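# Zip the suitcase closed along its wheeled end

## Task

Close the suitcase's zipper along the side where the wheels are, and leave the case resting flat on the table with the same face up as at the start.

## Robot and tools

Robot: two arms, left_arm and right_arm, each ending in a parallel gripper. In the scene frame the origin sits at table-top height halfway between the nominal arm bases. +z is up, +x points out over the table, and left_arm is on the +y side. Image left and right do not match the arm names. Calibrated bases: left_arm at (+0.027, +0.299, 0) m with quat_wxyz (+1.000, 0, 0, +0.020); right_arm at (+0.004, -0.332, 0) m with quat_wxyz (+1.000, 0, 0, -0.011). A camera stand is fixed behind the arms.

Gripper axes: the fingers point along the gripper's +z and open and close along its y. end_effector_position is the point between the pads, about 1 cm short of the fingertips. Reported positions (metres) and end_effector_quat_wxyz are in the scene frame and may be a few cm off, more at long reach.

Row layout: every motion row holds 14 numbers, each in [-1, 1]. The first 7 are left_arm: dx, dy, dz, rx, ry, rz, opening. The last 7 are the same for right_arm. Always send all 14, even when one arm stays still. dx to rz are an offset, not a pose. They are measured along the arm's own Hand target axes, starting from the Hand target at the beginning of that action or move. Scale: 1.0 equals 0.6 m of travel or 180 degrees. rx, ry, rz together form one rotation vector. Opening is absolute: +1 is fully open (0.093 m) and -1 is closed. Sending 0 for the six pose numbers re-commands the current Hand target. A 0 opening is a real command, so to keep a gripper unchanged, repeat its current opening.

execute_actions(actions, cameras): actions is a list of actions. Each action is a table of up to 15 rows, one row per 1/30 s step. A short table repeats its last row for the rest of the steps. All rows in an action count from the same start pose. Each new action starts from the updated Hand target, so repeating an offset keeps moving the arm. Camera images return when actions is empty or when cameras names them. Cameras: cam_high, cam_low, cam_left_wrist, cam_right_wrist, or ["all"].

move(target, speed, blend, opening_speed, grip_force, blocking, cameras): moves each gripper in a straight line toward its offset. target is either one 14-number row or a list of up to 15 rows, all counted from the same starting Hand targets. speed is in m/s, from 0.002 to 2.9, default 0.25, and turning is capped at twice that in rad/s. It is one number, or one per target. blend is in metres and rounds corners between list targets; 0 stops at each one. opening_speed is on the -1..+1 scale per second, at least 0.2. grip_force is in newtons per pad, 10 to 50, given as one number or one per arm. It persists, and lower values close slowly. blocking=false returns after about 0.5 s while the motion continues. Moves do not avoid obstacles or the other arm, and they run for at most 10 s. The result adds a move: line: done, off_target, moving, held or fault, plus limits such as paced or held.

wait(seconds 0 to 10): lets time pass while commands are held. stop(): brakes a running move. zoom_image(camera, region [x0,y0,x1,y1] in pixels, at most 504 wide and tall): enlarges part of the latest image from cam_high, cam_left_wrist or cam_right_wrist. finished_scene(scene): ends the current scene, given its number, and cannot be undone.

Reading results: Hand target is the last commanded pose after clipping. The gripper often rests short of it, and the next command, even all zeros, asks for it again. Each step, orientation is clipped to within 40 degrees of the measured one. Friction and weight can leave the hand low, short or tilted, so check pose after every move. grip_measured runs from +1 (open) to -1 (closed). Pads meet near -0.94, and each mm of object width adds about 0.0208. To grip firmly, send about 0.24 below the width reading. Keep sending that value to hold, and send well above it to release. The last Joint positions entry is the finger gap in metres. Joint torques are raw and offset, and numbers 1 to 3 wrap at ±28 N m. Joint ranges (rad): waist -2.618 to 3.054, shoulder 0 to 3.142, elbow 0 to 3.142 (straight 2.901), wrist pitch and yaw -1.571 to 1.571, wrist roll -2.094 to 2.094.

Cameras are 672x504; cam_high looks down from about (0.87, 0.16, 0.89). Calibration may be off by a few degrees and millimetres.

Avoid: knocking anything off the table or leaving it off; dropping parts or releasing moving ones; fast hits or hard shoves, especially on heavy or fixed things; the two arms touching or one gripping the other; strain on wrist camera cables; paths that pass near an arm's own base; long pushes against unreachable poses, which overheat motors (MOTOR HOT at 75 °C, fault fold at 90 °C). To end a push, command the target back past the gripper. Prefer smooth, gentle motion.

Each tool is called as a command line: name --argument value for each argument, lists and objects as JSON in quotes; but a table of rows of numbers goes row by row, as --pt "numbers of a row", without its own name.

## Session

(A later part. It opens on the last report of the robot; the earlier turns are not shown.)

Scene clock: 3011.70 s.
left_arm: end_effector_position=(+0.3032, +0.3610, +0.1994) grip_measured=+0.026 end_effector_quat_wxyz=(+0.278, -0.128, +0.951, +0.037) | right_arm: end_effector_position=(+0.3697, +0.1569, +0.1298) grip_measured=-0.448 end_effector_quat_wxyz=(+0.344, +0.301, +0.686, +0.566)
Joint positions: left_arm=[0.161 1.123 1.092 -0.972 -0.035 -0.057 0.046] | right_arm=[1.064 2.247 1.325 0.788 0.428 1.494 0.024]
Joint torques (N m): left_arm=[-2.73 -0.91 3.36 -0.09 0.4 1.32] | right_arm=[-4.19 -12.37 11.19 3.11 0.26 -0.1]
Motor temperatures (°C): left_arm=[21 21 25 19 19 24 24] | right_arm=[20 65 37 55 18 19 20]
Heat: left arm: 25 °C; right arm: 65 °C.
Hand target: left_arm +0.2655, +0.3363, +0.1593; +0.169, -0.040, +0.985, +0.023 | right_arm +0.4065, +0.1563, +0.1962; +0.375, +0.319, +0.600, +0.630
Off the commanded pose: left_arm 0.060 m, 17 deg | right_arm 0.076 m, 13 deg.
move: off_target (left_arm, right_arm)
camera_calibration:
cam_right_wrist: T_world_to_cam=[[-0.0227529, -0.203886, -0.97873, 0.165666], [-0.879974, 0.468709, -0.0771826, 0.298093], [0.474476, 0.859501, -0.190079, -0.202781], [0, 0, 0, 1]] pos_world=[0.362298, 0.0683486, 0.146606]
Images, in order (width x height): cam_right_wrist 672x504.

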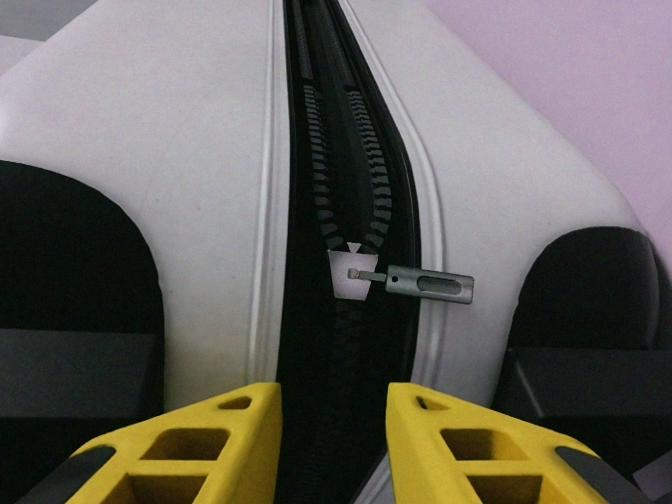

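move --pt "0.01 0 0 0 0 0 -0.25 -0.04 -0.02 -0.0 0 0 0 -0.45" --pt "0.01 0 0 0 0 0 -0.25 -0.035 -0.02 0.03 0 0 0 -0.45" --speed 0.06 --cameras '["cam_right_wrist"]'

Scene clock: 3020.97 s.
left_arm: end_effector_position=(+0.3078, +0.3623, +0.2000) grip_measured=+0.026 end_effector_quat_wxyz=(+0.288, -0.133, +0.948, +0.037) | right_arm: end_effector_position=(+0.3925, +0.1581, +0.1307) grip_measured=-0.448 end_effector_quat_wxyz=(+0.334, +0.287, +0.679, +0.587)
Joint positions: left_arm=[0.161 1.123 1.083 -0.942 -0.037 -0.066 0.046] | right_arm=[1.01 2.294 1.372 0.828 0.333 1.485 0.024]
Joint torques (N m): left_arm=[-2.33 -2.35 2.69 -0.37 0.44 1.44] | right_arm=[-4.51 -12.11 11.21 2.82 0.59 0.03]
Motor temperatures (°C): left_arm=[21 21 24 19 19 24 24] | right_arm=[20 63 39 62 18 19 20]
Heat: left arm: 24 °C; right arm: 63 °C.
Hand target: left_arm +0.2599, +0.3359, +0.1573; +0.169, -0.040, +0.985, +0.023 | right_arm +0.4339, +0.1476, +0.1868; +0.375, +0.319, +0.600, +0.630
Off the commanded pose: left_arm 0.069 m, 18 deg | right_arm 0.070 m, 12 deg.
move: off_target (left_arm, right_arm)
camera_calibration:
cam_right_wrist: T_world_to_cam=[[0.0022746, -0.17197, -0.9851, 0.153211], [-0.896846, 0.435397, -0.0780786, 0.329658], [0.442336, 0.883661, -0.15324, -0.210518], [0, 0, 0, 1]] pos_world=[0.388424, 0.0688419, 0.144407]
Images, in order (width x height): cam_right_wrist 672x504.

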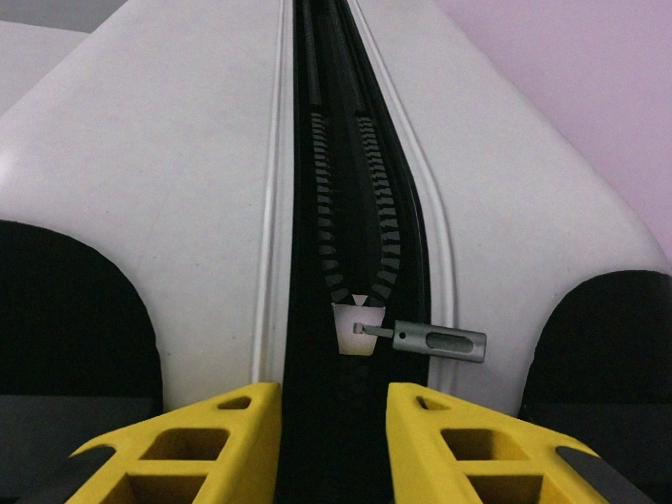

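move --target '[0.01,0,0,0,0,0,-0.25,-0.005,-0.02,0.055,0,0,0,-0.45]' --speed 0.05 --cameras '["cam_right_wrist"]'

Scene clock: 3027.43 s.
left_arm: end_effector_position=(+0.3138, +0.3727, +0.2007) grip_measured=+0.026 end_effector_quat_wxyz=(+0.309, -0.167, +0.935, +0.050) | right_arm: end_effector_position=(+0.4185, +0.1794, +0.1313) grip_measured=-0.448 end_effector_quat_wxyz=(+0.334, +0.286, +0.667, +0.601)
Joint positions: left_arm=[0.169 1.118 1.057 -0.878 -0.076 -0.119 0.046] | right_arm=[0.989 2.408 1.552 0.8 0.308 1.486 0.024]
Joint torques (N m): left_arm=[-2.06 -4.08 3 -0.86 0.8 1.92] | right_arm=[-5.38 -12.66 11.44 2.55 0.51 0.03]
Motor temperatures (°C): left_arm=[21 21 24 19 19 25 24] | right_arm=[20 63 39 62 18 19 20]
Heat: left arm: 25 °C; right arm: 63 °C.
Hand target: left_arm +0.2542, +0.3355, +0.1553; +0.169, -0.040, +0.985, +0.023 | right_arm +0.4645, +0.1622, +0.1774; +0.375, +0.319, +0.600, +0.630
Off the commanded pose: left_arm 0.084 m, 23 deg | right_arm 0.068 m, 10 deg.
move: off_target (left_arm, right_arm)
camera_calibration:
cam_right_wrist: T_world_to_cam=[[0.0217403, -0.139299, -0.990012, 0.144088], [-0.896945, 0.434686, -0.0808588, 0.344271], [0.441608, 0.889744, -0.115493, -0.246539], [0, 0, 0, 1]] pos_world=[0.414533, 0.0897783, 0.142013]
Images, in order (width x height): cam_right_wrist 672x504.

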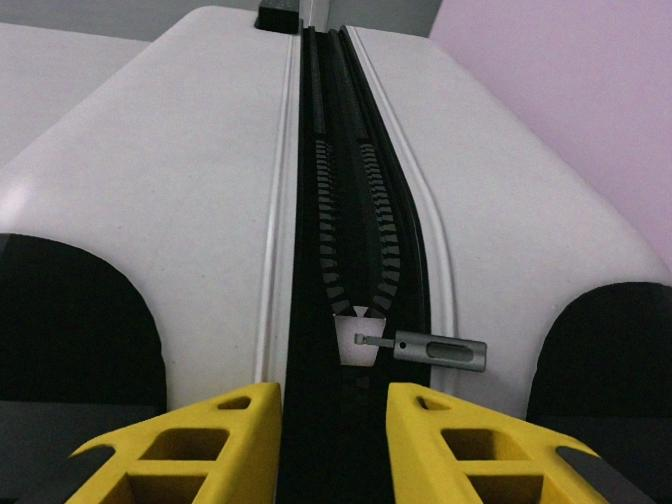

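move --target '[0.0,0,0,0,0,0,-0.25,-0.0,0.0,-0.2,0,0,0,-0.45]' --speed 0.12

move --target '[0.0,0,0,0,0,0,-0.25,-0.06,0.0,0,0,0.17,0,-0.45]' --speed 0.15 --cameras '["cam_right_wrist","cam_high"]'

Scene clock: 3042.33 s.
left_arm: end_effector_position=(+0.2957, +0.3628, +0.1997) grip_measured=+0.026 end_effector_quat_wxyz=(+0.288, -0.127, +0.948, +0.042) | right_arm: end_effector_position=(+0.3650, +0.1039, +0.1233) grip_measured=-0.448 end_effector_quat_wxyz=(+0.366, +0.319, +0.643, +0.592)
Joint positions: left_arm=[0.172 1.077 1.057 -0.961 -0.036 -0.043 0.046] | right_arm=[1.03 2.203 1.077 1.093 0.451 1.492 0.024]
Joint torques (N m): left_arm=[-2.84 -0.54 3.17 -0.26 0.41 1.26] | right_arm=[0.2 -15.88 4.03 2.5 0.12 -0.12]
Motor temperatures (°C): left_arm=[21 22 24 19 19 26 24] | right_arm=[21 63 40 59 18 19 20]
Heat: left arm: 26 °C; right arm: 63 °C.
Hand target: left_arm +0.2542, +0.3355, +0.1553; +0.169, -0.040, +0.985, +0.023 | right_arm +0.3624, +0.0999, +0.1684; +0.375, +0.319, +0.600, +0.630
Off the commanded pose: left_arm 0.067 m, 18 deg | right_arm 0.045 m, 7 deg.
move: off_target (left_arm, right_arm)

Scene clock: 3044.90 s.
left_arm: end_effector_position=(+0.2957, +0.3628, +0.1997) grip_measured=+0.026 end_effector_quat_wxyz=(+0.288, -0.127, +0.948, +0.042) | right_arm: end_effector_position=(+0.3798, +0.0690, +0.1289) grip_measured=-0.448 end_effector_quat_wxyz=(+0.185, +0.159, +0.706, +0.665)
Joint positions: left_arm=[0.172 1.077 1.057 -0.961 -0.036 -0.043 0.046] | right_arm=[0.727 2.123 0.983 1.088 -0.372 1.503 0.024]
Joint torques (N m): left_arm=[-2.89 -0.47 3.17 -0.26 0.44 1.27] | right_arm=[-0.29 -14.95 5.63 2.24 -0.1 -0.06]
Motor temperatures (°C): left_arm=[21 22 24 19 19 26 24] | right_arm=[21 63 40 58 18 19 20]
Heat: left arm: 26 °C; right arm: 63 °C.
Hand target: left_arm +0.2542, +0.3355, +0.1553; +0.169, -0.040, +0.985, +0.023 | right_arm +0.3809, +0.0692, +0.1701; +0.203, +0.141, +0.678, +0.692
Off the commanded pose: left_arm 0.067 m, 18 deg | right_arm 0.041 m, 5 deg.
move: off_target (left_arm, right_arm)
camera_calibration:
cam_right_wrist: T_world_to_cam=[[0.0322773, -0.0887315, -0.995532, 0.120327], [-0.998708, 0.0362443, -0.0356107, 0.417646], [0.0392421, 0.995396, -0.087447, 0.0105076], [0, 0, 0, 1]] pos_world=[0.41281, -0.0149197, 0.135581]
Images, in order (width x height): cam_high 672x504, cam_right_wrist 672x504.

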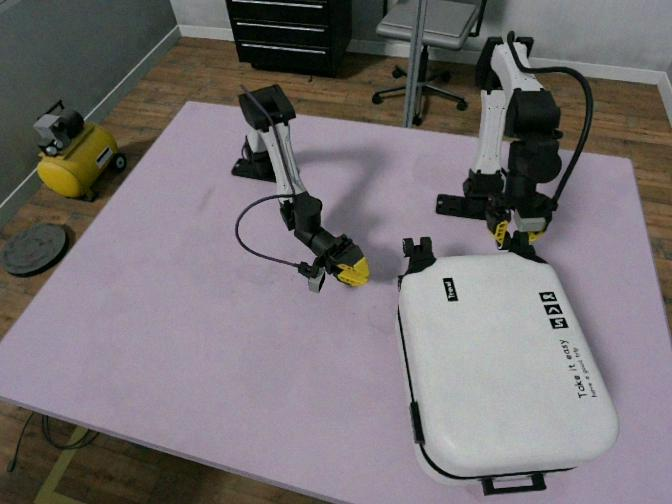

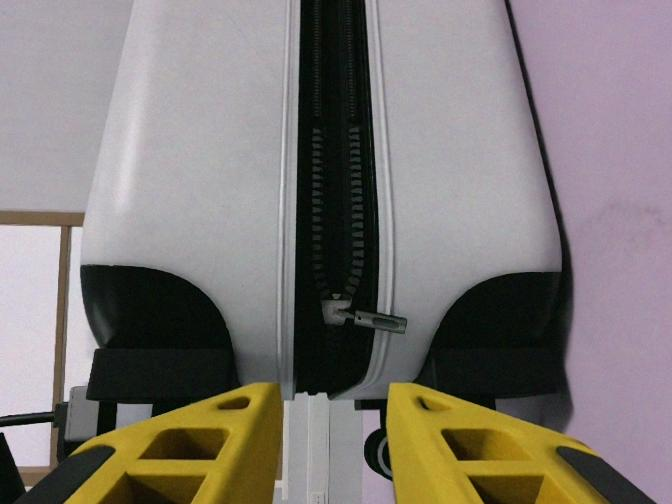

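move --target '[0.0,0,0,0,0,0,-0.25,0.06,0.0,0.14,0,0,0,-0.45]' --speed 0.1 --cameras '["cam_right_wrist"]'

Scene clock: 3067.83 s.
left_arm: end_effector_position=(+0.2957, +0.3628, +0.1997) grip_measured=+0.026 end_effector_quat_wxyz=(+0.288, -0.127, +0.948, +0.042) | right_arm: end_effector_position=(+0.3823, +0.1526, +0.1617) grip_measured=-0.448 end_effector_quat_wxyz=(+0.191, +0.140, +0.687, +0.686)
Joint positions: left_arm=[0.172 1.077 1.057 -0.961 -0.036 -0.042 0.046] | right_arm=[0.858 2.239 1.298 0.957 -0.261 1.504 0.024]
Joint torques (N m): left_arm=[-2.73 -0.31 3.26 -0.24 0.45 1.29] | right_arm=[0.47 -9.95 8.96 1.96 0.21 -0.09]
Motor temperatures (°C): left_arm=[21 21 24 19 19 25 24] | right_arm=[20 62 37 55 18 19 20]
Heat: left arm: 25 °C; right arm: 62 °C.
Hand target: left_arm +0.2542, +0.3355, +0.1553; +0.169, -0.040, +0.985, +0.023 | right_arm +0.3888, +0.1602, +0.1706; +0.203, +0.141, +0.678, +0.692
Off the commanded pose: left_arm 0.067 m, 18 deg | right_arm 0.013 m, 2 deg.
move: off_target (left_arm, right_arm)
camera_calibration:
cam_right_wrist: T_world_to_cam=[[0.0821714, -0.041652, -0.995747, 0.134153], [-0.996371, 0.018839, -0.0830108, 0.427771], [0.0222165, 0.998955, -0.0399528, -0.0717669], [0, 0, 0, 1]] pos_world=[0.41679, 0.0692208, 0.166225]
Images, in order (width x height): cam_right_wrist 672x504.

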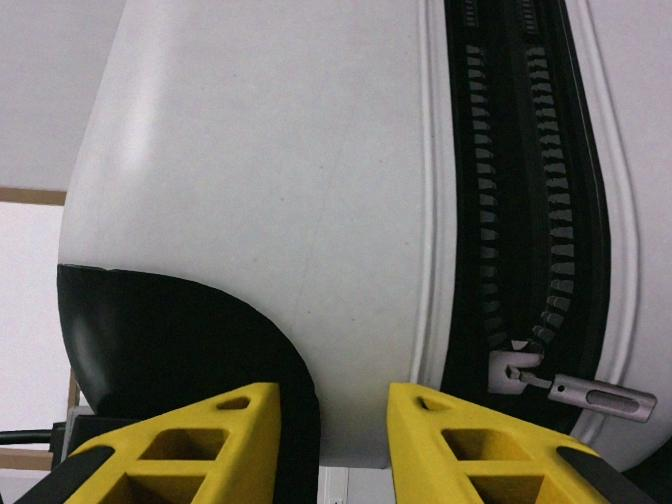

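move --target '[0.0,0,0,0,0,0,-0.25,0.01,-0.07,-0.03,0,0,0,-0.4]' --speed 0.1 --cameras '["cam_right_wrist"]'

Scene clock: 3076.77 s.
left_arm: end_effector_position=(+0.2957, +0.3628, +0.1997) grip_measured=+0.026 end_effector_quat_wxyz=(+0.288, -0.127, +0.948, +0.042) | right_arm: end_effector_position=(+0.3787, +0.1469, +0.1188) grip_measured=-0.403 end_effector_quat_wxyz=(+0.190, +0.146, +0.693, +0.680)
Joint positions: left_arm=[0.172 1.077 1.057 -0.961 -0.036 -0.042 0.046] | right_arm=[0.858 2.322 1.246 1.072 -0.254 1.504 0.026]
Joint torques (N m): left_arm=[-2.95 -0.51 3.14 -0.27 0.42 1.27] | right_arm=[0.23 -11.23 4.7 2.43 0.12 -0.09]
Motor temperatures (°C): left_arm=[21 21 24 18 19 25 24] | right_arm=[20 61 37 54 18 19 20]
Heat: left arm: 25 °C; right arm: 61 °C.
Hand target: left_arm +0.2542, +0.3355, +0.1553; +0.169, -0.040, +0.985, +0.023 | right_arm +0.3789, +0.1471, +0.1275; +0.203, +0.141, +0.678, +0.692
Off the commanded pose: left_arm 0.067 m, 18 deg | right_arm 0.009 m, 3 deg.
move: off_target (left_arm, right_arm)
camera_calibration:
cam_right_wrist: T_world_to_cam=[[0.0690566, -0.0562785, -0.996024, 0.0986513], [-0.997197, 0.0249185, -0.070546, 0.41872], [0.0287896, 0.998104, -0.0544, -0.0683203], [0, 0, 0, 1]] pos_world=[0.412701, 0.0633088, 0.124081]
Images, in order (width x height): cam_right_wrist 672x504.

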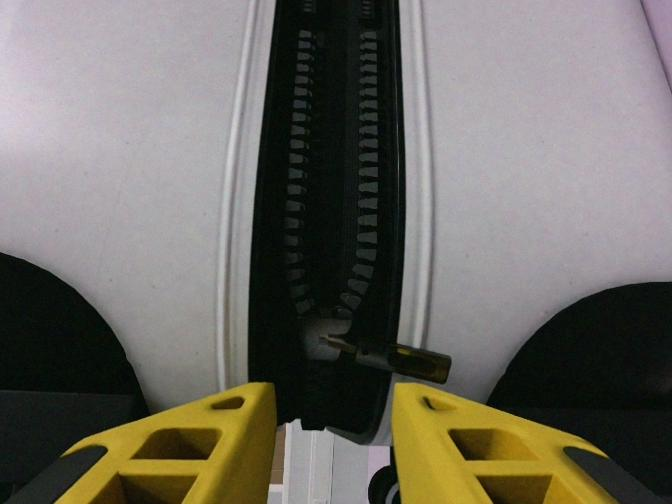

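move --target '[0.0,0,0,0,0,0,-0.25,0.02,0.01,0.075,0,0,0,-0.4]' --speed 0.06 --cameras '["cam_right_wrist"]'

Scene clock: 3083.67 s.
left_arm: end_effector_position=(+0.2947, +0.3684, +0.2002) grip_measured=+0.026 end_effector_quat_wxyz=(+0.289, -0.156, +0.943, +0.050) | right_arm: end_effector_position=(+0.3924, +0.1739, +0.1215) grip_measured=-0.403 end_effector_quat_wxyz=(+0.200, +0.154, +0.690, +0.679)
Joint positions: left_arm=[0.172 1.077 1.057 -0.959 -0.07 -0.095 0.046] | right_arm=[0.884 2.393 1.402 0.993 -0.203 1.504 0.026]
Joint torques (N m): left_arm=[-2.77 -1.1 2.91 -0.26 0.7 1.68] | right_arm=[2.18 -10.62 9.81 2 0.08 -0.1]
Motor temperatures (°C): left_arm=[21 21 24 18 19 25 24] | right_arm=[20 61 37 55 18 19 20]
Heat: left arm: 25 °C; right arm: 61 °C.
Hand target: left_arm +0.2542, +0.3355, +0.1553; +0.169, -0.040, +0.985, +0.023 | right_arm +0.3890, +0.1924, +0.1345; +0.203, +0.141, +0.678, +0.692
Off the commanded pose: left_arm 0.069 m, 20 deg | right_arm 0.023 m, 3 deg.
move: off_target (left_arm, right_arm)
camera_calibration:
cam_right_wrist: T_world_to_cam=[[0.0709181, -0.0543987, -0.995998, 0.100774], [-0.996013, 0.0503077, -0.0736669, 0.427299], [0.0541138, 0.997251, -0.0506141, -0.105808], [0, 0, 0, 1]] pos_world=[0.424174, 0.0895029, 0.126493]
Images, in order (width x height): cam_right_wrist 672x504.

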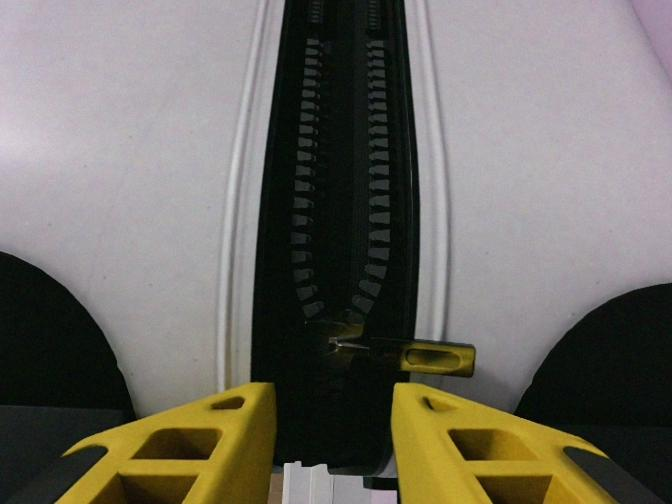

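move --pt "0.0 0 0 0 0 0 -0.25 0.02 0.005 -0.06 0 -0.03 0 -0.8" --pt "0.0 0 0 0 0 0 -0.25 0.03 0.005 0.02 0 -0.03 0 -0.8" --speed 0.07 --cameras '["cam_right_wrist"]'

Scene clock: 3094.47 s.
left_arm: end_effector_position=(+0.2943, +0.3713, +0.2001) grip_measured=+0.026 end_effector_quat_wxyz=(+0.289, -0.166, +0.941, +0.053) | right_arm: end_effector_position=(+0.3794, +0.1922, +0.1096) grip_measured=-0.798 end_effector_quat_wxyz=(+0.230, +0.193, +0.692, +0.657)
Joint positions: left_arm=[0.178 1.078 1.056 -0.957 -0.078 -0.108 0.046] | right_arm=[0.966 2.415 1.427 0.956 -0.019 1.505 0.007]
Joint torques (N m): left_arm=[-3.14 -1.05 2.93 -0.27 0.76 1.82] | right_arm=[1.44 -11.28 10.56 2.22 -0.11 -0.13]
Motor temperatures (°C): left_arm=[21 21 24 18 19 26 24] | right_arm=[20 59 38 56 18 19 20]
Heat: left arm: 26 °C; right arm: 59 °C.
Hand target: left_arm +0.2542, +0.3355, +0.1553; +0.169, -0.040, +0.985, +0.023 | right_arm +0.3785, +0.2116, +0.1365; +0.235, +0.173, +0.668, +0.685
Off the commanded pose: left_arm 0.070 m, 21 deg | right_arm 0.033 m, 5 deg.
move: off_target (left_arm, right_arm)
camera_calibration:
cam_right_wrist: T_world_to_cam=[[0.043914, -0.0878819, -0.995162, 0.107495], [-0.986999, 0.150345, -0.0568306, 0.38814], [0.154612, 0.98472, -0.0801371, -0.156327], [0, 0, 0, 1]] pos_world=[0.402543, 0.10503, 0.116506]
Images, in order (width x height): cam_right_wrist 672x504.

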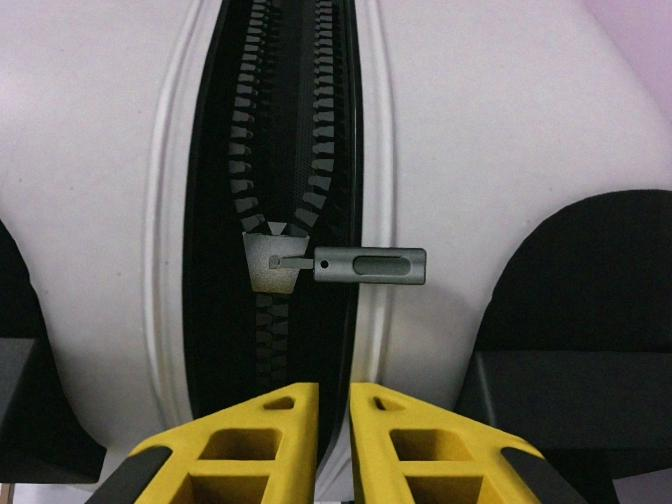

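move --pt "0.0 0 0 0 0 0 -0.25 0.0 0.04 -0.055 0 0 0 -0.8" --pt "0.0 0 0 0 0 0 -0.25 0.0 0.04 -0.005 0 0 0 -0.8" --speed 0.07 --cameras '["cam_right_wrist"]'

Scene clock: 3100.87 s.
left_arm: end_effector_position=(+0.2940, +0.3684, +0.2002) grip_measured=+0.026 end_effector_quat_wxyz=(+0.289, -0.152, +0.944, +0.049) | right_arm: end_effector_position=(+0.3676, +0.1912, +0.1081) grip_measured=-0.798 end_effector_quat_wxyz=(+0.217, +0.193, +0.713, +0.638)
Joint positions: left_arm=[0.178 1.075 1.056 -0.961 -0.062 -0.083 0.046] | right_arm=[0.979 2.363 1.391 0.879 -0.021 1.505 0.007]
Joint torques (N m): left_arm=[-3.1 -0.57 2.95 -0.24 0.66 1.63] | right_arm=[0.44 -13.48 10.91 2.53 -0.02 -0.14]
Motor temperatures (°C): left_arm=[21 21 24 18 19 26 24] | right_arm=[20 60 39 55 18 19 20]
Heat: left arm: 26 °C; right arm: 60 °C.
Hand target: left_arm +0.2542, +0.3356, +0.1553; +0.169, -0.040, +0.985, +0.023 | right_arm +0.3748, +0.2090, +0.1602; +0.235, +0.173, +0.668, +0.685
Off the commanded pose: left_arm 0.068 m, 20 deg | right_arm 0.056 m, 8 deg.
move: off_target (left_arm, right_arm)
camera_calibration:
cam_right_wrist: T_world_to_cam=[[0.0105591, -0.13633, -0.990607, 0.127495], [-0.990778, 0.132401, -0.0287823, 0.378371], [0.135081, 0.981776, -0.133675, -0.140166], [0, 0, 0, 1]] pos_world=[0.392469, 0.104897, 0.118451]
Images, in order (width x height): cam_right_wrist 672x504.

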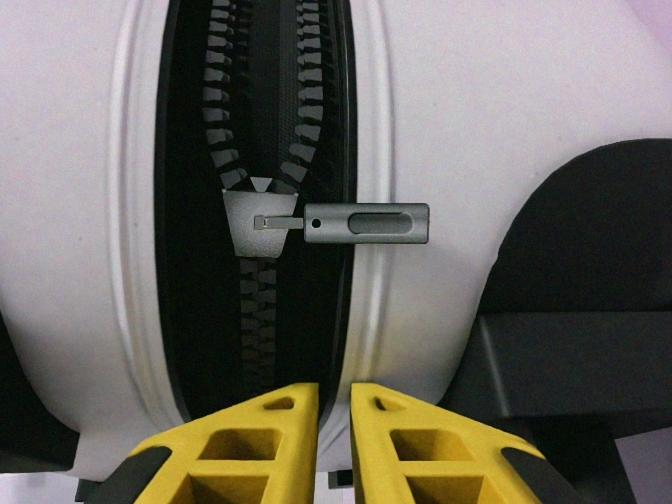

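move --pt "0.0 0 0 0 0 0 -0.25 0.0 -0.03 -0.12 0 0 0 -0.8" --pt "0.0 0 0 0 0 0 -0.25 -0.01 -0.04 -0.05 0 0 0 -0.8" --speed 0.08 --cameras '["cam_right_wrist"]'

Scene clock: 3107.30 s.
left_arm: end_effector_position=(+0.2925, +0.3623, +0.1997) grip_measured=+0.026 end_effector_quat_wxyz=(+0.285, -0.127, +0.949, +0.042) | right_arm: end_effector_position=(+0.3564, +0.1741, +0.1357) grip_measured=-0.798 end_effector_quat_wxyz=(+0.230, +0.175, +0.667, +0.686)
Joint positions: left_arm=[0.173 1.07 1.057 -0.974 -0.036 -0.041 0.046] | right_arm=[0.973 2.322 1.274 1.096 -0.038 1.506 0.007]
Joint torques (N m): left_arm=[-3.06 0.14 3.14 -0.14 0.43 1.26] | right_arm=[-0.66 -9.39 8.92 1.75 -0.06 -0.13]
Motor temperatures (°C): left_arm=[21 21 24 18 19 26 24] | right_arm=[20 62 40 58 18 19 20]
Heat: left arm: 26 °C; right arm: 62 °C.
Hand target: left_arm +0.2542, +0.3355, +0.1553; +0.169, -0.040, +0.985, +0.023 | right_arm +0.3653, +0.1807, +0.1352; +0.235, +0.174, +0.668, +0.685
Off the commanded pose: left_arm 0.064 m, 17 deg | right_arm 0.011 m, 1 deg.
move: off_target (left_arm, right_arm)
camera_calibration:
cam_right_wrist: T_world_to_cam=[[0.091516, -0.0208885, -0.995584, 0.1043], [-0.987341, 0.128165, -0.0934472, 0.378564], [0.129551, 0.991533, -0.00889496, -0.134874], [0, 0, 0, 1]] pos_world=[0.3817, 0.087392, 0.138016]
Images, in order (width x height): cam_right_wrist 672x504.

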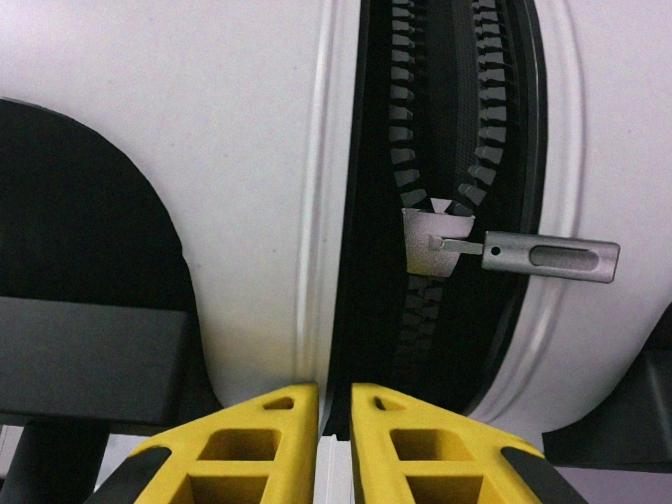

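move --pt "0.0 0 0 0 0 0 -0.25 0.0 -0.03 -0.03 0 0 0 -0.8" --pt "0.0 0 0 0 0 0 -0.25 -0.005 -0.026 0.015 0 0 0 -0.8" --speed 0.07 --cameras '["cam_right_wrist"]'

Scene clock: 3117.57 s.
left_arm: end_effector_position=(+0.2942, +0.3646, +0.2001) grip_measured=+0.026 end_effector_quat_wxyz=(+0.288, -0.138, +0.947, +0.044) | right_arm: end_effector_position=(+0.3640, +0.1787, +0.1087) grip_measured=-0.798 end_effector_quat_wxyz=(+0.226, +0.179, +0.679, +0.676)
Joint positions: left_arm=[0.173 1.074 1.057 -0.964 -0.047 -0.061 0.046] | right_arm=[0.965 2.395 1.316 1.094 -0.047 1.506 0.007]
Joint torques (N m): left_arm=[-2.84 -0.43 3.15 -0.22 0.54 1.43] | right_arm=[-0.7 -10.47 9.52 1.94 -0.04 -0.14]
Motor temperatures (°C): left_arm=[21 21 24 18 19 25 24] | right_arm=[19 60 40 56 17 19 20]
Heat: left arm: 25 °C; right arm: 60 °C.
Hand target: left_arm +0.2542, +0.3355, +0.1553; +0.169, -0.040, +0.985, +0.023 | right_arm +0.3741, +0.1866, +0.1204; +0.235, +0.173, +0.668, +0.685
Off the commanded pose: left_arm 0.067 m, 18 deg | right_arm 0.017 m, 2 deg.
move: off_target (left_arm, right_arm)
camera_calibration:
cam_right_wrist: T_world_to_cam=[[0.0724341, -0.0478206, -0.996226, 0.0886013], [-0.989078, 0.125114, -0.0779201, 0.382404], [0.128368, 0.990989, -0.0382358, -0.136916], [0, 0, 0, 1]] pos_world=[0.389385, 0.0920755, 0.112829]
Images, in order (width x height): cam_right_wrist 672x504.

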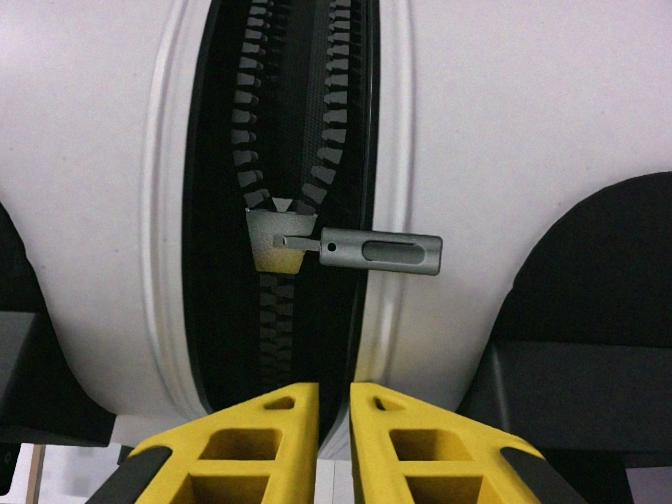

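move --pt "0.0 0 0 0 0 0 -0.25 0.0 0.03 -0.08 0 0 0 -0.8" --pt "0.0 0 0 0 0 0 -0.25 -0.005 0.012 -0.0 0 0 0 -0.8" --speed 0.07 --cameras '["cam_right_wrist"]'

Scene clock: 3124.87 s.
left_arm: end_effector_position=(+0.2954, +0.3617, +0.2000) grip_measured=+0.026 end_effector_quat_wxyz=(+0.288, -0.128, +0.948, +0.042) | right_arm: end_effector_position=(+0.3664, +0.1781, +0.1214) grip_measured=-0.798 end_effector_quat_wxyz=(+0.227, +0.176, +0.673, +0.682)
Joint positions: left_arm=[0.166 1.075 1.057 -0.962 -0.04 -0.051 0.046] | right_arm=[0.959 2.374 1.321 1.085 -0.056 1.507 0.007]
Joint torques (N m): left_arm=[-2.55 -0.31 3.28 -0.25 0.46 1.35] | right_arm=[-0.66 -10.26 9.32 1.8 -0.02 -0.14]
Motor temperatures (°C): left_arm=[21 21 24 18 19 25 24] | right_arm=[19 60 40 55 17 19 20]
Heat: left arm: 25 °C; right arm: 60 °C.
Hand target: left_arm +0.2542, +0.3356, +0.1553; +0.169, -0.040, +0.985, +0.023 | right_arm +0.3761, +0.1848, +0.1278; +0.235, +0.174, +0.668, +0.685
Off the commanded pose: left_arm 0.066 m, 18 deg | right_arm 0.013 m, 1 deg.
move: off_target (left_arm, right_arm)
camera_calibration:
cam_right_wrist: T_world_to_cam=[[0.082157, -0.0334657, -0.996057, 0.0950398], [-0.988678, 0.123179, -0.0856869, 0.386959], [0.125561, 0.99182, -0.0229668, -0.137092], [0, 0, 0, 1]] pos_world=[0.391983, 0.0914865, 0.124674]
Images, in order (width x height): cam_right_wrist 672x504.

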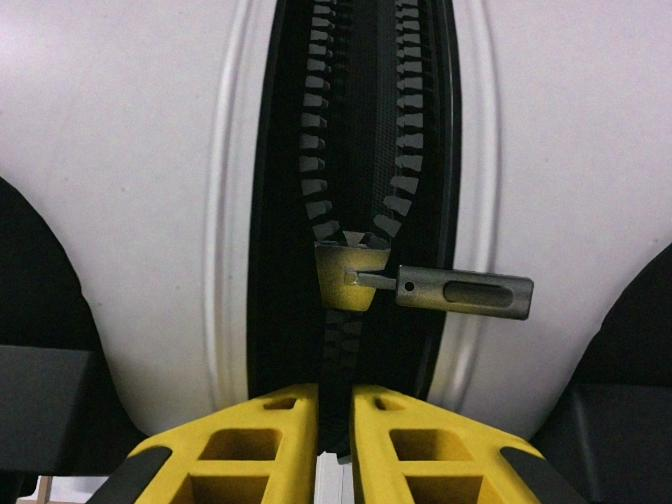

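move --pt "0.0 0 0 0 0 0 -0.25 0.0 0.0 0.03 0 0 0 -0.8" --pt "0.04 0 0 0 0 0 -0.25 -0.08 0.012 0.035 0 0 0 -0.8" --speed 0.05 --cameras '["cam_right_wrist"]'

Scene clock: 3132.67 s.
left_arm: end_effector_position=(+0.2940, +0.3686, +0.2008) grip_measured=+0.026 end_effector_quat_wxyz=(+0.318, -0.153, +0.934, +0.049) | right_arm: end_effector_position=(+0.3822, +0.1891, +0.1220) grip_measured=-0.798 end_effector_quat_wxyz=(+0.183, +0.134, +0.688, +0.689)
Joint positions: left_arm=[0.18 1.021 0.999 -0.895 -0.058 -0.085 0.046] | right_arm=[0.902 2.421 1.442 0.995 -0.24 1.507 0.007]
Joint torques (N m): left_arm=[-1.58 -2.61 2.25 -0.95 0.72 1.73] | right_arm=[-4.03 -12.71 9.28 1.83 0.9 -0.09]
Motor temperatures (°C): left_arm=[21 21 24 18 19 26 24] | right_arm=[19 59 39 54 18 19 20]
Heat: left arm: 26 °C; right arm: 59 °C.
Hand target: left_arm +0.2316, +0.3338, +0.1472; +0.169, -0.040, +0.985, +0.023 | right_arm +0.4269, +0.1757, +0.1396; +0.235, +0.174, +0.668, +0.685
Off the commanded pose: left_arm 0.089 m, 22 deg | right_arm 0.050 m, 8 deg.
move: off_target (left_arm, right_arm)
camera_calibration:
cam_right_wrist: T_world_to_cam=[[0.0804995, -0.0376887, -0.996042, 0.0961425], [-0.996755, -0.00344701, -0.0804267, 0.427793], [-0.000402192, 0.999284, -0.0378438, -0.101403], [0, 0, 0, 1]] pos_world=[0.418624, 0.106428, 0.12633]
Images, in order (width x height): cam_right_wrist 672x504.

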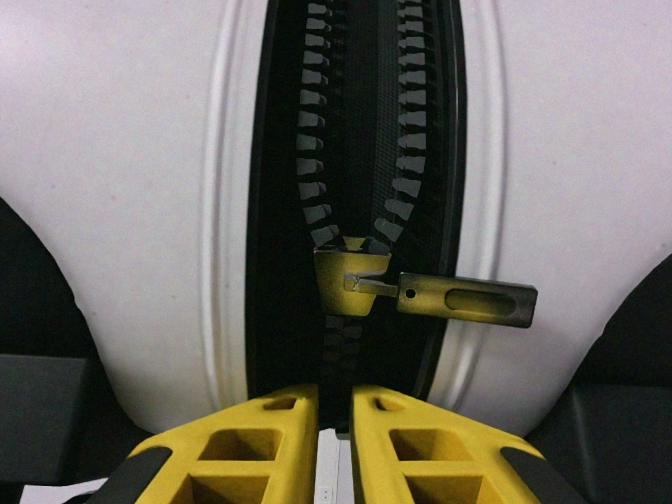

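move --target '[0.0,0,0,0,0,0,-0.25,-0.04,0.01,-0.045,0,0,0,-0.8]' --speed 0.05 --cameras '["cam_right_wrist"]'

Scene clock: 3139.37 s.
left_arm: end_effector_position=(+0.2924, +0.3674, +0.2010) grip_measured=+0.026 end_effector_quat_wxyz=(+0.317, -0.145, +0.936, +0.049) | right_arm: end_effector_position=(+0.3939, +0.1703, +0.1214) grip_measured=-0.798 end_effector_quat_wxyz=(+0.180, +0.132, +0.689, +0.690)
Joint positions: left_arm=[0.181 1.016 0.999 -0.903 -0.052 -0.068 0.046] | right_arm=[0.855 2.405 1.406 1.017 -0.293 1.509 0.007]
Joint torques (N m): left_arm=[-1.83 -2.03 2.39 -0.89 0.65 1.65] | right_arm=[-4.77 -16.98 4 1.96 0.86 -0.08]
Motor temperatures (°C): left_arm=[21 21 24 19 19 26 24] | right_arm=[20 59 40 54 18 19 19]
Heat: left arm: 26 °C; right arm: 59 °C.
Hand target: left_arm +0.2316, +0.3338, +0.1472; +0.169, -0.040, +0.985, +0.023 | right_arm +0.4313, +0.1401, +0.1463; +0.235, +0.173, +0.668, +0.685
Off the commanded pose: left_arm 0.088 m, 22 deg | right_arm 0.054 m, 8 deg.
move: off_target (left_arm, right_arm)
camera_calibration:
cam_right_wrist: T_world_to_cam=[[0.0805237, -0.0360945, -0.996099, 0.0935239], [-0.996731, -0.0095353, -0.0802293, 0.440307], [-0.00660227, 0.999303, -0.0367443, -0.0803119], [0, 0, 0, 1]] pos_world=[0.430807, 0.0878301, 0.125534]
Images, in order (width x height): cam_right_wrist 672x504.

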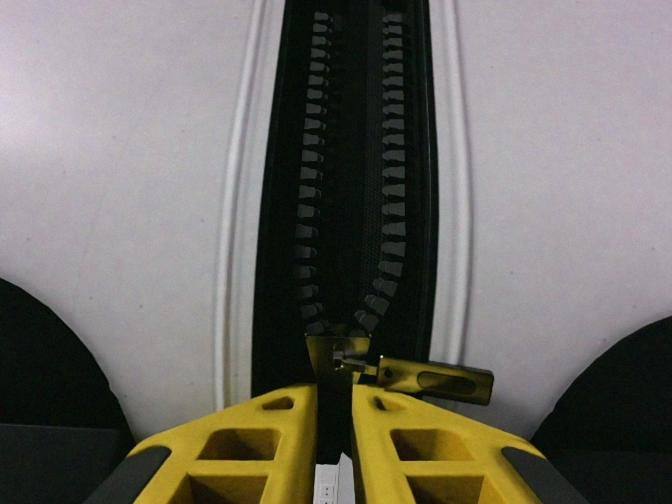

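move --pt "0.0 0 0 0 0 0 -0.25 0.01 0.0 0.06 0 0 0 -0.8" --speed 0.05 --cameras '["cam_right_wrist"]'

Scene clock: 3144.03 s.
left_arm: end_effector_position=(+0.2915, +0.3706, +0.2010) grip_measured=+0.026 end_effector_quat_wxyz=(+0.317, -0.159, +0.934, +0.052) | right_arm: end_effector_position=(+0.4017, +0.1811, +0.1235) grip_measured=-0.798 end_effector_quat_wxyz=(+0.169, +0.136, +0.702, +0.678)
Joint positions: left_arm=[0.187 1.016 0.999 -0.903 -0.063 -0.089 0.046] | right_arm=[0.855 2.414 1.488 0.903 -0.302 1.51 0.007]
Joint torques (N m): left_arm=[-1.98 -2.28 2.22 -0.9 0.77 1.81] | right_arm=[-2.74 -11.51 10.44 2.18 1.16 -0.08]
Motor temperatures (°C): left_arm=[21 21 24 19 19 26 24] | right_arm=[20 60 39 54 18 19 19]
Heat: left arm: 26 °C; right arm: 60 °C.
Hand target: left_arm +0.2316, +0.3338, +0.1472; +0.169, -0.040, +0.985, +0.023 | right_arm +0.4461, +0.1734, +0.1474; +0.235, +0.174, +0.668, +0.685
Off the commanded pose: left_arm 0.089 m, 23 deg | right_arm 0.051 m, 10 deg.
move: off_target (left_arm, right_arm)
camera_calibration:
cam_right_wrist: T_world_to_cam=[[0.0517592, -0.0659496, -0.99648, 0.112379], [-0.998512, -0.0205814, -0.0505026, 0.447465], [-0.0171783, 0.997611, -0.0669167, -0.082787], [0, 0, 0, 1]] pos_world=[0.43956, 0.09921, 0.129042]
Images, in order (width x height): cam_right_wrist 672x504.

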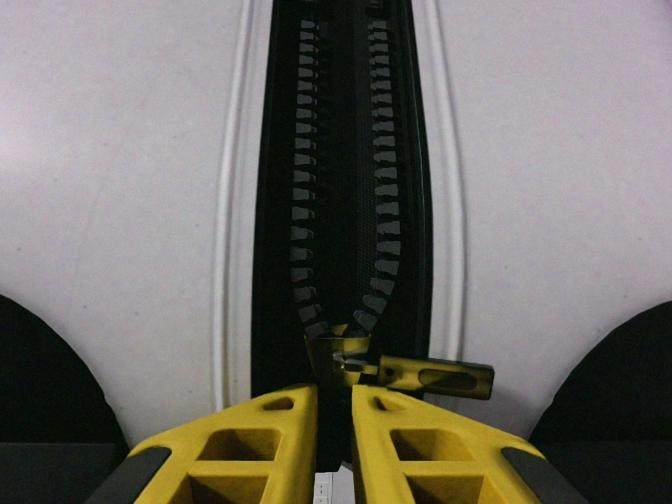

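move --target '[0.03,0,0,0,0,0,-0.25,-0.06,0.01,-0.02,0,0,0,-0.8]' --speed 0.05 --cameras '["cam_right_wrist"]'

Scene clock: 3149.30 s.
left_arm: end_effector_position=(+0.2856, +0.3707, +0.1998) grip_measured=+0.026 end_effector_quat_wxyz=(+0.333, -0.155, +0.929, +0.053) | right_arm: end_effector_position=(+0.3982, +0.1776, +0.1230) grip_measured=-0.798 end_effector_quat_wxyz=(+0.139, +0.108, +0.708, +0.684)
Joint positions: left_arm=[0.199 0.961 0.949 -0.873 -0.052 -0.072 0.046] | right_arm=[0.828 2.414 1.488 0.899 -0.413 1.511 0.007]
Joint torques (N m): left_arm=[-1.57 -2.65 2.41 -1.23 0.75 1.81] | right_arm=[-7.28 -15.13 7.19 2.21 1.55 -0.07]
Motor temperatures (°C): left_arm=[21 21 24 19 19 27 24] | right_arm=[20 60 40 55 18 19 19]
Heat: left arm: 27 °C; right arm: 60 °C.
Hand target: left_arm +0.2146, +0.3326, +0.1412; +0.169, -0.040, +0.985, +0.023 | right_arm +0.4689, +0.1435, +0.1554; +0.235, +0.174, +0.668, +0.685
Off the commanded pose: left_arm 0.100 m, 24 deg | right_arm 0.085 m, 14 deg.
move: off_target (left_arm, right_arm)
camera_calibration:
cam_right_wrist: T_world_to_cam=[[0.0526709, -0.0616828, -0.996705, 0.110708], [-0.993414, -0.10494, -0.0460026, 0.456207], [-0.101757, 0.992564, -0.0668039, -0.0447426], [0, 0, 0, 1]] pos_world=[0.442819, 0.0991132, 0.128341]
Images, in order (width x height): cam_right_wrist 672x504.

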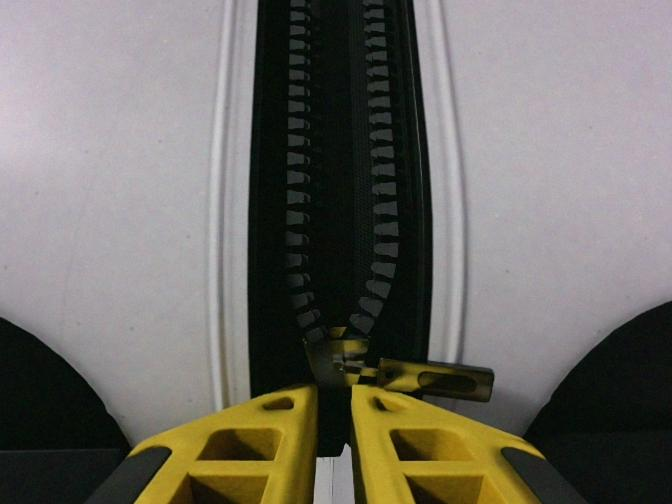

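move --target '[0.04,0,0,0,0,0,-0.25,-0.05,0.01,0.0,0,0,0,-0.8]' --speed 0.05 --cameras '["cam_right_wrist"]'

Scene clock: 3158.60 s.
left_arm: end_effector_position=(+0.2545, +0.3613, +0.1931) grip_measured=+0.026 end_effector_quat_wxyz=(+0.324, -0.116, +0.938, +0.049) | right_arm: end_effector_position=(+0.4871, +0.1243, +0.1558) grip_measured=-0.798 end_effector_quat_wxyz=(+0.223, +0.176, +0.678, +0.678)
Joint positions: left_arm=[0.225 0.842 0.895 -0.957 -0.005 0.02 0.046] | right_arm=[0.697 2.414 1.597 0.837 -0.323 1.513 0.007]
Joint torques (N m): left_arm=[-2.07 0.7 2.19 -0.99 0.45 1.26] | right_arm=[-0.08 -11.74 8.16 2.11 0.12 -0.08]
Motor temperatures (°C): left_arm=[20 21 24 19 20 27 24] | right_arm=[21 61 39 57 19 19 19]
Heat: left arm: 27 °C; right arm: 61 °C.
Hand target: left_arm +0.1921, +0.3308, +0.1331; +0.169, -0.040, +0.985, +0.023 | right_arm +0.4933, +0.1268, +0.1637; +0.235, +0.174, +0.668, +0.685
Off the commanded pose: left_arm 0.092 m, 21 deg | right_arm 0.010 m, 2 deg.
move: off_target (left_arm)
camera_calibration:
cam_right_wrist: T_world_to_cam=[[0.0729707, -0.0435344, -0.996383, 0.123258], [-0.990045, 0.117404, -0.0776361, 0.5161], [0.12036, 0.99213, -0.034534, -0.0938476], [0, 0, 0, 1]] pos_world=[0.513263, 0.0378826, 0.159639]
Images, in order (width x height): cam_right_wrist 672x504.

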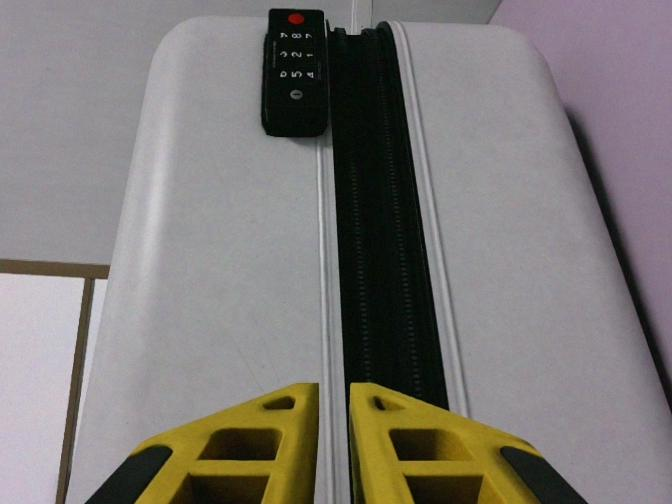

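move --pt "-0.06 0 0 0 0 0 -0.25 0.0 -0.0 -0.15 0 0 0 -0.8" --pt "-0.06 0 0 0 0 0 -0.25 0.18 -0.05 -0.13 0 0.0 0 -0.8" --speed 0.15 --cameras '["cam_right_wrist","cam_high"]'

Scene clock: 3166.20 s.
left_arm: end_effector_position=(+0.2692, +0.3640, +0.1987) grip_measured=+0.026 end_effector_quat_wxyz=(+0.301, -0.119, +0.945, +0.047) | right_arm: end_effector_position=(+0.3610, +0.1243, +0.1187) grip_measured=-0.798 end_effector_quat_wxyz=(+0.219, +0.177, +0.681, +0.676)
Joint positions: left_arm=[0.212 0.952 0.983 -0.983 -0.016 0.007 0.046] | right_arm=[0.889 2.254 1.086 1.178 -0.136 1.513 0.007]
Joint torques (N m): left_arm=[-3.95 1.39 2.37 -0.31 0.37 1.07] | right_arm=[-0.25 -9.39 4.08 2.5 0.09 -0.17]
Motor temperatures (°C): left_arm=[20 21 24 19 19 26 24] | right_arm=[21 61 39 57 19 19 19]
Heat: left arm: 26 °C; right arm: 61 °C.
Hand target: left_arm +0.2260, +0.3334, +0.1452; +0.169, -0.040, +0.985, +0.023 | right_arm +0.3632, +0.1216, +0.1220; +0.235, +0.173, +0.668, +0.685
Off the commanded pose: left_arm 0.075 m, 18 deg | right_arm 0.005 m, 3 deg.
move: off_target (left_arm, right_arm)
camera_calibration:
cam_right_wrist: T_world_to_cam=[[0.0647685, -0.047662, -0.996761, 0.0990343], [-0.991114, 0.113224, -0.0698156, 0.38837], [0.116185, 0.992426, -0.0399051, -0.0778238], [0, 0, 0, 1]] pos_world=[0.387547, 0.0379818, 0.122722]
Images, in order (width x height): cam_high 672x504, cam_right_wrist 672x504.

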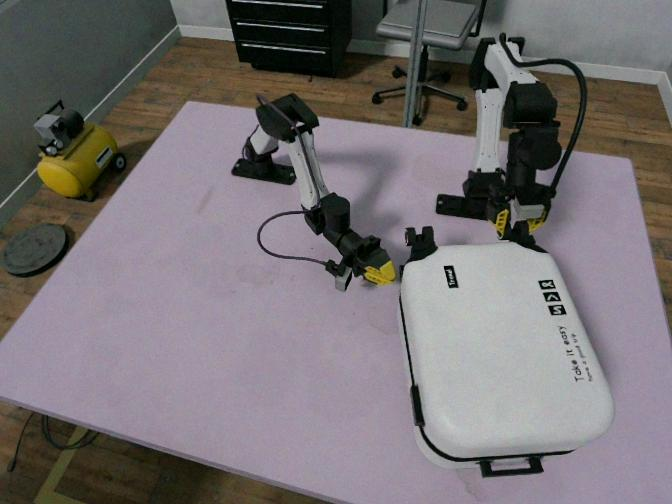

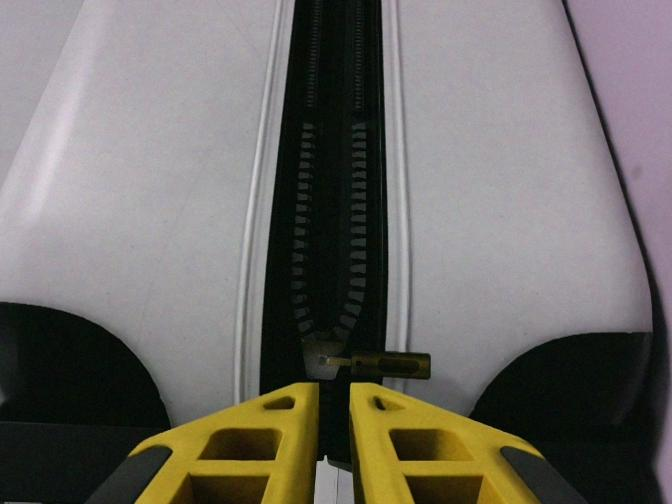

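move --pt "0.0 0 0 0 0 0 -0.25 0.08 0.012 0.0 0 -0.04 0 -0.8" --pt "0.0 0 0 0 0 0 -0.25 0.08 0.012 0.075 0 -0.04 0 -0.8" --speed 0.1 --cameras '["cam_right_wrist"]'

Scene clock: 3175.37 s.
left_arm: end_effector_position=(+0.2696, +0.3635, +0.1985) grip_measured=+0.026 end_effector_quat_wxyz=(+0.301, -0.124, +0.944, +0.045) | right_arm: end_effector_position=(+0.3415, +0.1763, +0.1211) grip_measured=-0.798 end_effector_quat_wxyz=(+0.270, +0.227, +0.655, +0.668)
Joint positions: left_arm=[0.208 0.953 0.983 -0.983 -0.019 -0.007 0.046] | right_arm=[1.055 2.345 1.248 1.138 0.18 1.513 0.007]
Joint torques (N m): left_arm=[-3.38 1.13 2.09 -0.31 0.39 1.2] | right_arm=[-0.53 -10.02 8.94 1.8 -0.16 -0.26]
Motor temperatures (°C): left_arm=[21 21 23 19 19 26 24] | right_arm=[20 59 38 57 18 19 19]
Heat: left arm: 26 °C; right arm: 59 °C.
Hand target: left_arm +0.2260, +0.3334, +0.1452; +0.169, -0.040, +0.985, +0.023 | right_arm +0.3476, +0.1857, +0.1277; +0.276, +0.216, +0.652, +0.673
Off the commanded pose: left_arm 0.075 m, 19 deg | right_arm 0.013 m, 1 deg.
move: off_target (left_arm, right_arm)
camera_calibration:
cam_right_wrist: T_world_to_cam=[[0.0706907, -0.0290959, -0.997074, 0.099893], [-0.962291, 0.261233, -0.0758478, 0.328098], [0.262675, 0.964837, -0.00953203, -0.175875], [0, 0, 0, 1]] pos_world=[0.354863, 0.0868873, 0.12281]
Images, in order (width x height): cam_right_wrist 672x504.

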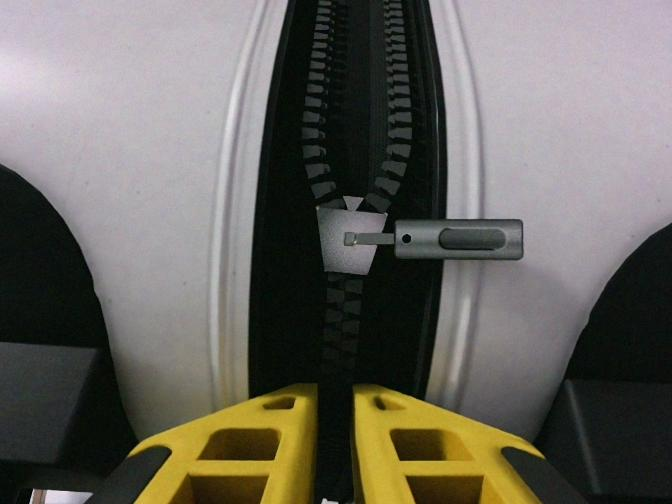

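move --pt "0.0 0 0 0 0 0 -0.25 -0.034 0.008 -0.015 0 0 0 -0.8" --pt "0.04 0 0 0 0 0 -0.25 -0.045 0.012 0.035 0 -0.02 0 -0.8" --speed 0.06 --cameras '["cam_right_wrist"]'

Scene clock: 3181.73 s.
left_arm: end_effector_position=(+0.2677, +0.3676, +0.2011) grip_measured=+0.026 end_effector_quat_wxyz=(+0.331, -0.144, +0.931, +0.053) | right_arm: end_effector_position=(+0.3544, +0.1869, +0.1223) grip_measured=-0.798 end_effector_quat_wxyz=(+0.260, +0.219, +0.666, +0.664)
Joint positions: left_arm=[0.214 0.894 0.934 -0.928 -0.036 -0.039 0.046] | right_arm=[1.034 2.366 1.328 1.056 0.132 1.513 0.007]
Joint torques (N m): left_arm=[-1.74 -0.53 1.33 -1.06 0.63 1.62] | right_arm=[-2.24 -10.65 9.8 1.97 0.55 -0.22]
Motor temperatures (°C): left_arm=[21 21 23 19 19 25 24] | right_arm=[20 60 38 55 18 19 19]
Heat: left arm: 25 °C; right arm: 60 °C.
Hand target: left_arm +0.2034, +0.3317, +0.1372; +0.169, -0.040, +0.985, +0.023 | right_arm +0.3810, +0.1839, +0.1380; +0.296, +0.237, +0.643, +0.666
Off the commanded pose: left_arm 0.097 m, 23 deg | right_arm 0.031 m, 5 deg.
move: off_target (left_arm, right_arm)
camera_calibration:
cam_right_wrist: T_world_to_cam=[[0.0612285, -0.047221, -0.997006, 0.107238], [-0.969494, 0.234711, -0.0706555, 0.344672], [0.237345, 0.970917, -0.0314095, -0.179041], [0, 0, 0, 1]] pos_world=[0.370086, 0.0979989, 0.125647]
Images, in order (width x height): cam_right_wrist 672x504.

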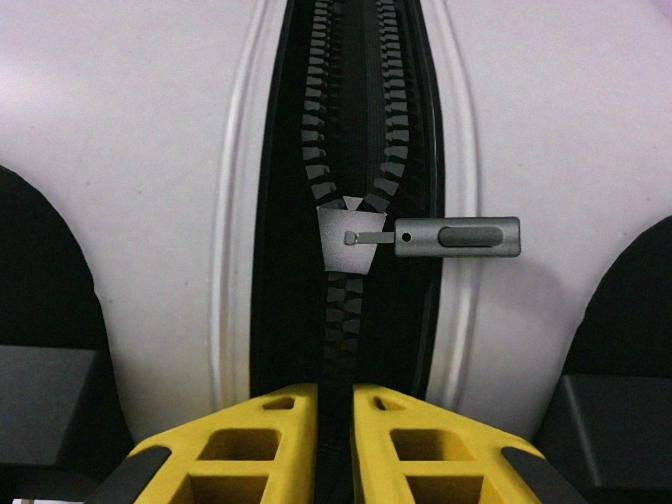

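move --pt "0.0 0 0 0 0 0 -0.25 0.0 0.0 -0.07 0 0.0 0 -0.8" --pt "0 0 0 0 0 0 -0.25 -0.035 0.00 -0.05 0 0 0 -0.8" --pt "0 0 0 0 0 0 -0.25 -0.03 0.00 0.01 0 0 0 -0.8" --speed 0.08 --cameras '["cam_right_wrist"]'

Scene clock: 3187.70 s.
left_arm: end_effector_position=(+0.2632, +0.3664, +0.1995) grip_measured=+0.026 end_effector_quat_wxyz=(+0.324, -0.139, +0.934, +0.053) | right_arm: end_effector_position=(+0.4000, +0.1577, +0.1225) grip_measured=-0.798 end_effector_quat_wxyz=(+0.300, +0.260, +0.652, +0.645)
Joint positions: left_arm=[0.216 0.887 0.934 -0.95 -0.034 -0.028 0.046] | right_arm=[0.961 2.374 1.354 1.035 0.183 1.512 0.007]
Joint torques (N m): left_arm=[-1.84 -0.03 1.32 -0.84 0.63 1.52] | right_arm=[0.91 -10.92 9.59 2.01 -0.33 -0.2]
Motor temperatures (°C): left_arm=[21 20 23 19 19 26 24] | right_arm=[20 59 38 56 18 19 19]
Heat: left arm: 26 °C; right arm: 59 °C.
Hand target: left_arm +0.2034, +0.3317, +0.1372; +0.169, -0.040, +0.985, +0.023 | right_arm +0.3981, +0.1756, +0.1394; +0.297, +0.237, +0.643, +0.665
Off the commanded pose: left_arm 0.093 m, 22 deg | right_arm 0.025 m, 4 deg.
move: off_target (left_arm, right_arm)
camera_calibration:
cam_right_wrist: T_world_to_cam=[[0.0524913, -0.0580373, -0.996933, 0.10853], [-0.933455, 0.351871, -0.0696334, 0.3627], [0.354833, 0.934248, -0.0357051, -0.202186], [0, 0, 0, 1]] pos_world=[0.40461, 0.0675671, 0.126234]
Images, in order (width x height): cam_right_wrist 672x504.

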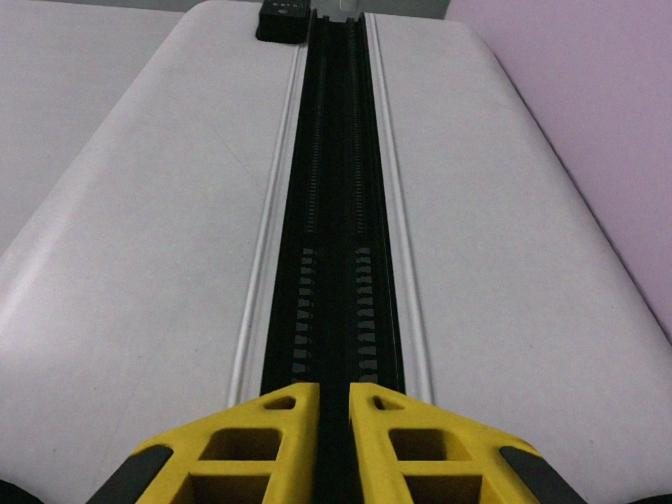

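move --pt "0.0 0 0 0 0 0 -0.25 0.0 0.0 -0.07 0 0.0 0 -0.8" --pt "0 0 0 0 0 0 -0.25 0.055 0.00 -0.055 0 0 0 -0.8" --speed 0.1 --cameras '["cam_right_wrist"]'

Scene clock: 3193.57 s.
left_arm: end_effector_position=(+0.2627, +0.3671, +0.1994) grip_measured=+0.026 end_effector_quat_wxyz=(+0.323, -0.139, +0.934, +0.055) | right_arm: end_effector_position=(+0.3511, +0.1621, +0.0936) grip_measured=-0.798 end_effector_quat_wxyz=(+0.288, +0.249, +0.676, +0.631)
Joint positions: left_arm=[0.217 0.887 0.934 -0.951 -0.037 -0.025 0.046] | right_arm=[1.044 2.359 1.222 1.098 0.232 1.506 0.007]
Joint torques (N m): left_arm=[-1.77 0.13 1.33 -0.82 0.65 1.58] | right_arm=[0.92 -14.27 8.12 2.22 -0.01 -0.18]
Motor temperatures (°C): left_arm=[21 20 23 19 19 26 24] | right_arm=[20 59 38 56 18 19 19]
Heat: left arm: 26 °C; right arm: 59 °C.
Hand target: left_arm +0.2034, +0.3317, +0.1372; +0.169, -0.040, +0.985, +0.023 | right_arm +0.3516, +0.1751, +0.1354; +0.297, +0.237, +0.643, +0.666
Off the commanded pose: left_arm 0.093 m, 22 deg | right_arm 0.044 m, 6 deg.
move: off_target (left_arm, right_arm)
camera_calibration:
cam_right_wrist: T_world_to_cam=[[0.0309223, -0.103938, -0.994103, 0.0973196], [-0.946312, 0.317138, -0.0625937, 0.323005], [0.321773, 0.942667, -0.0885507, -0.174815], [0, 0, 0, 1]] pos_world=[0.358905, 0.0724707, 0.101484]
Images, in order (width x height): cam_right_wrist 672x504.

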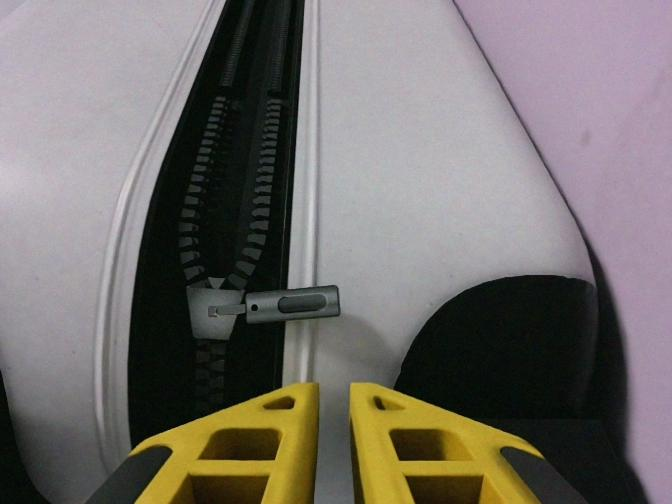

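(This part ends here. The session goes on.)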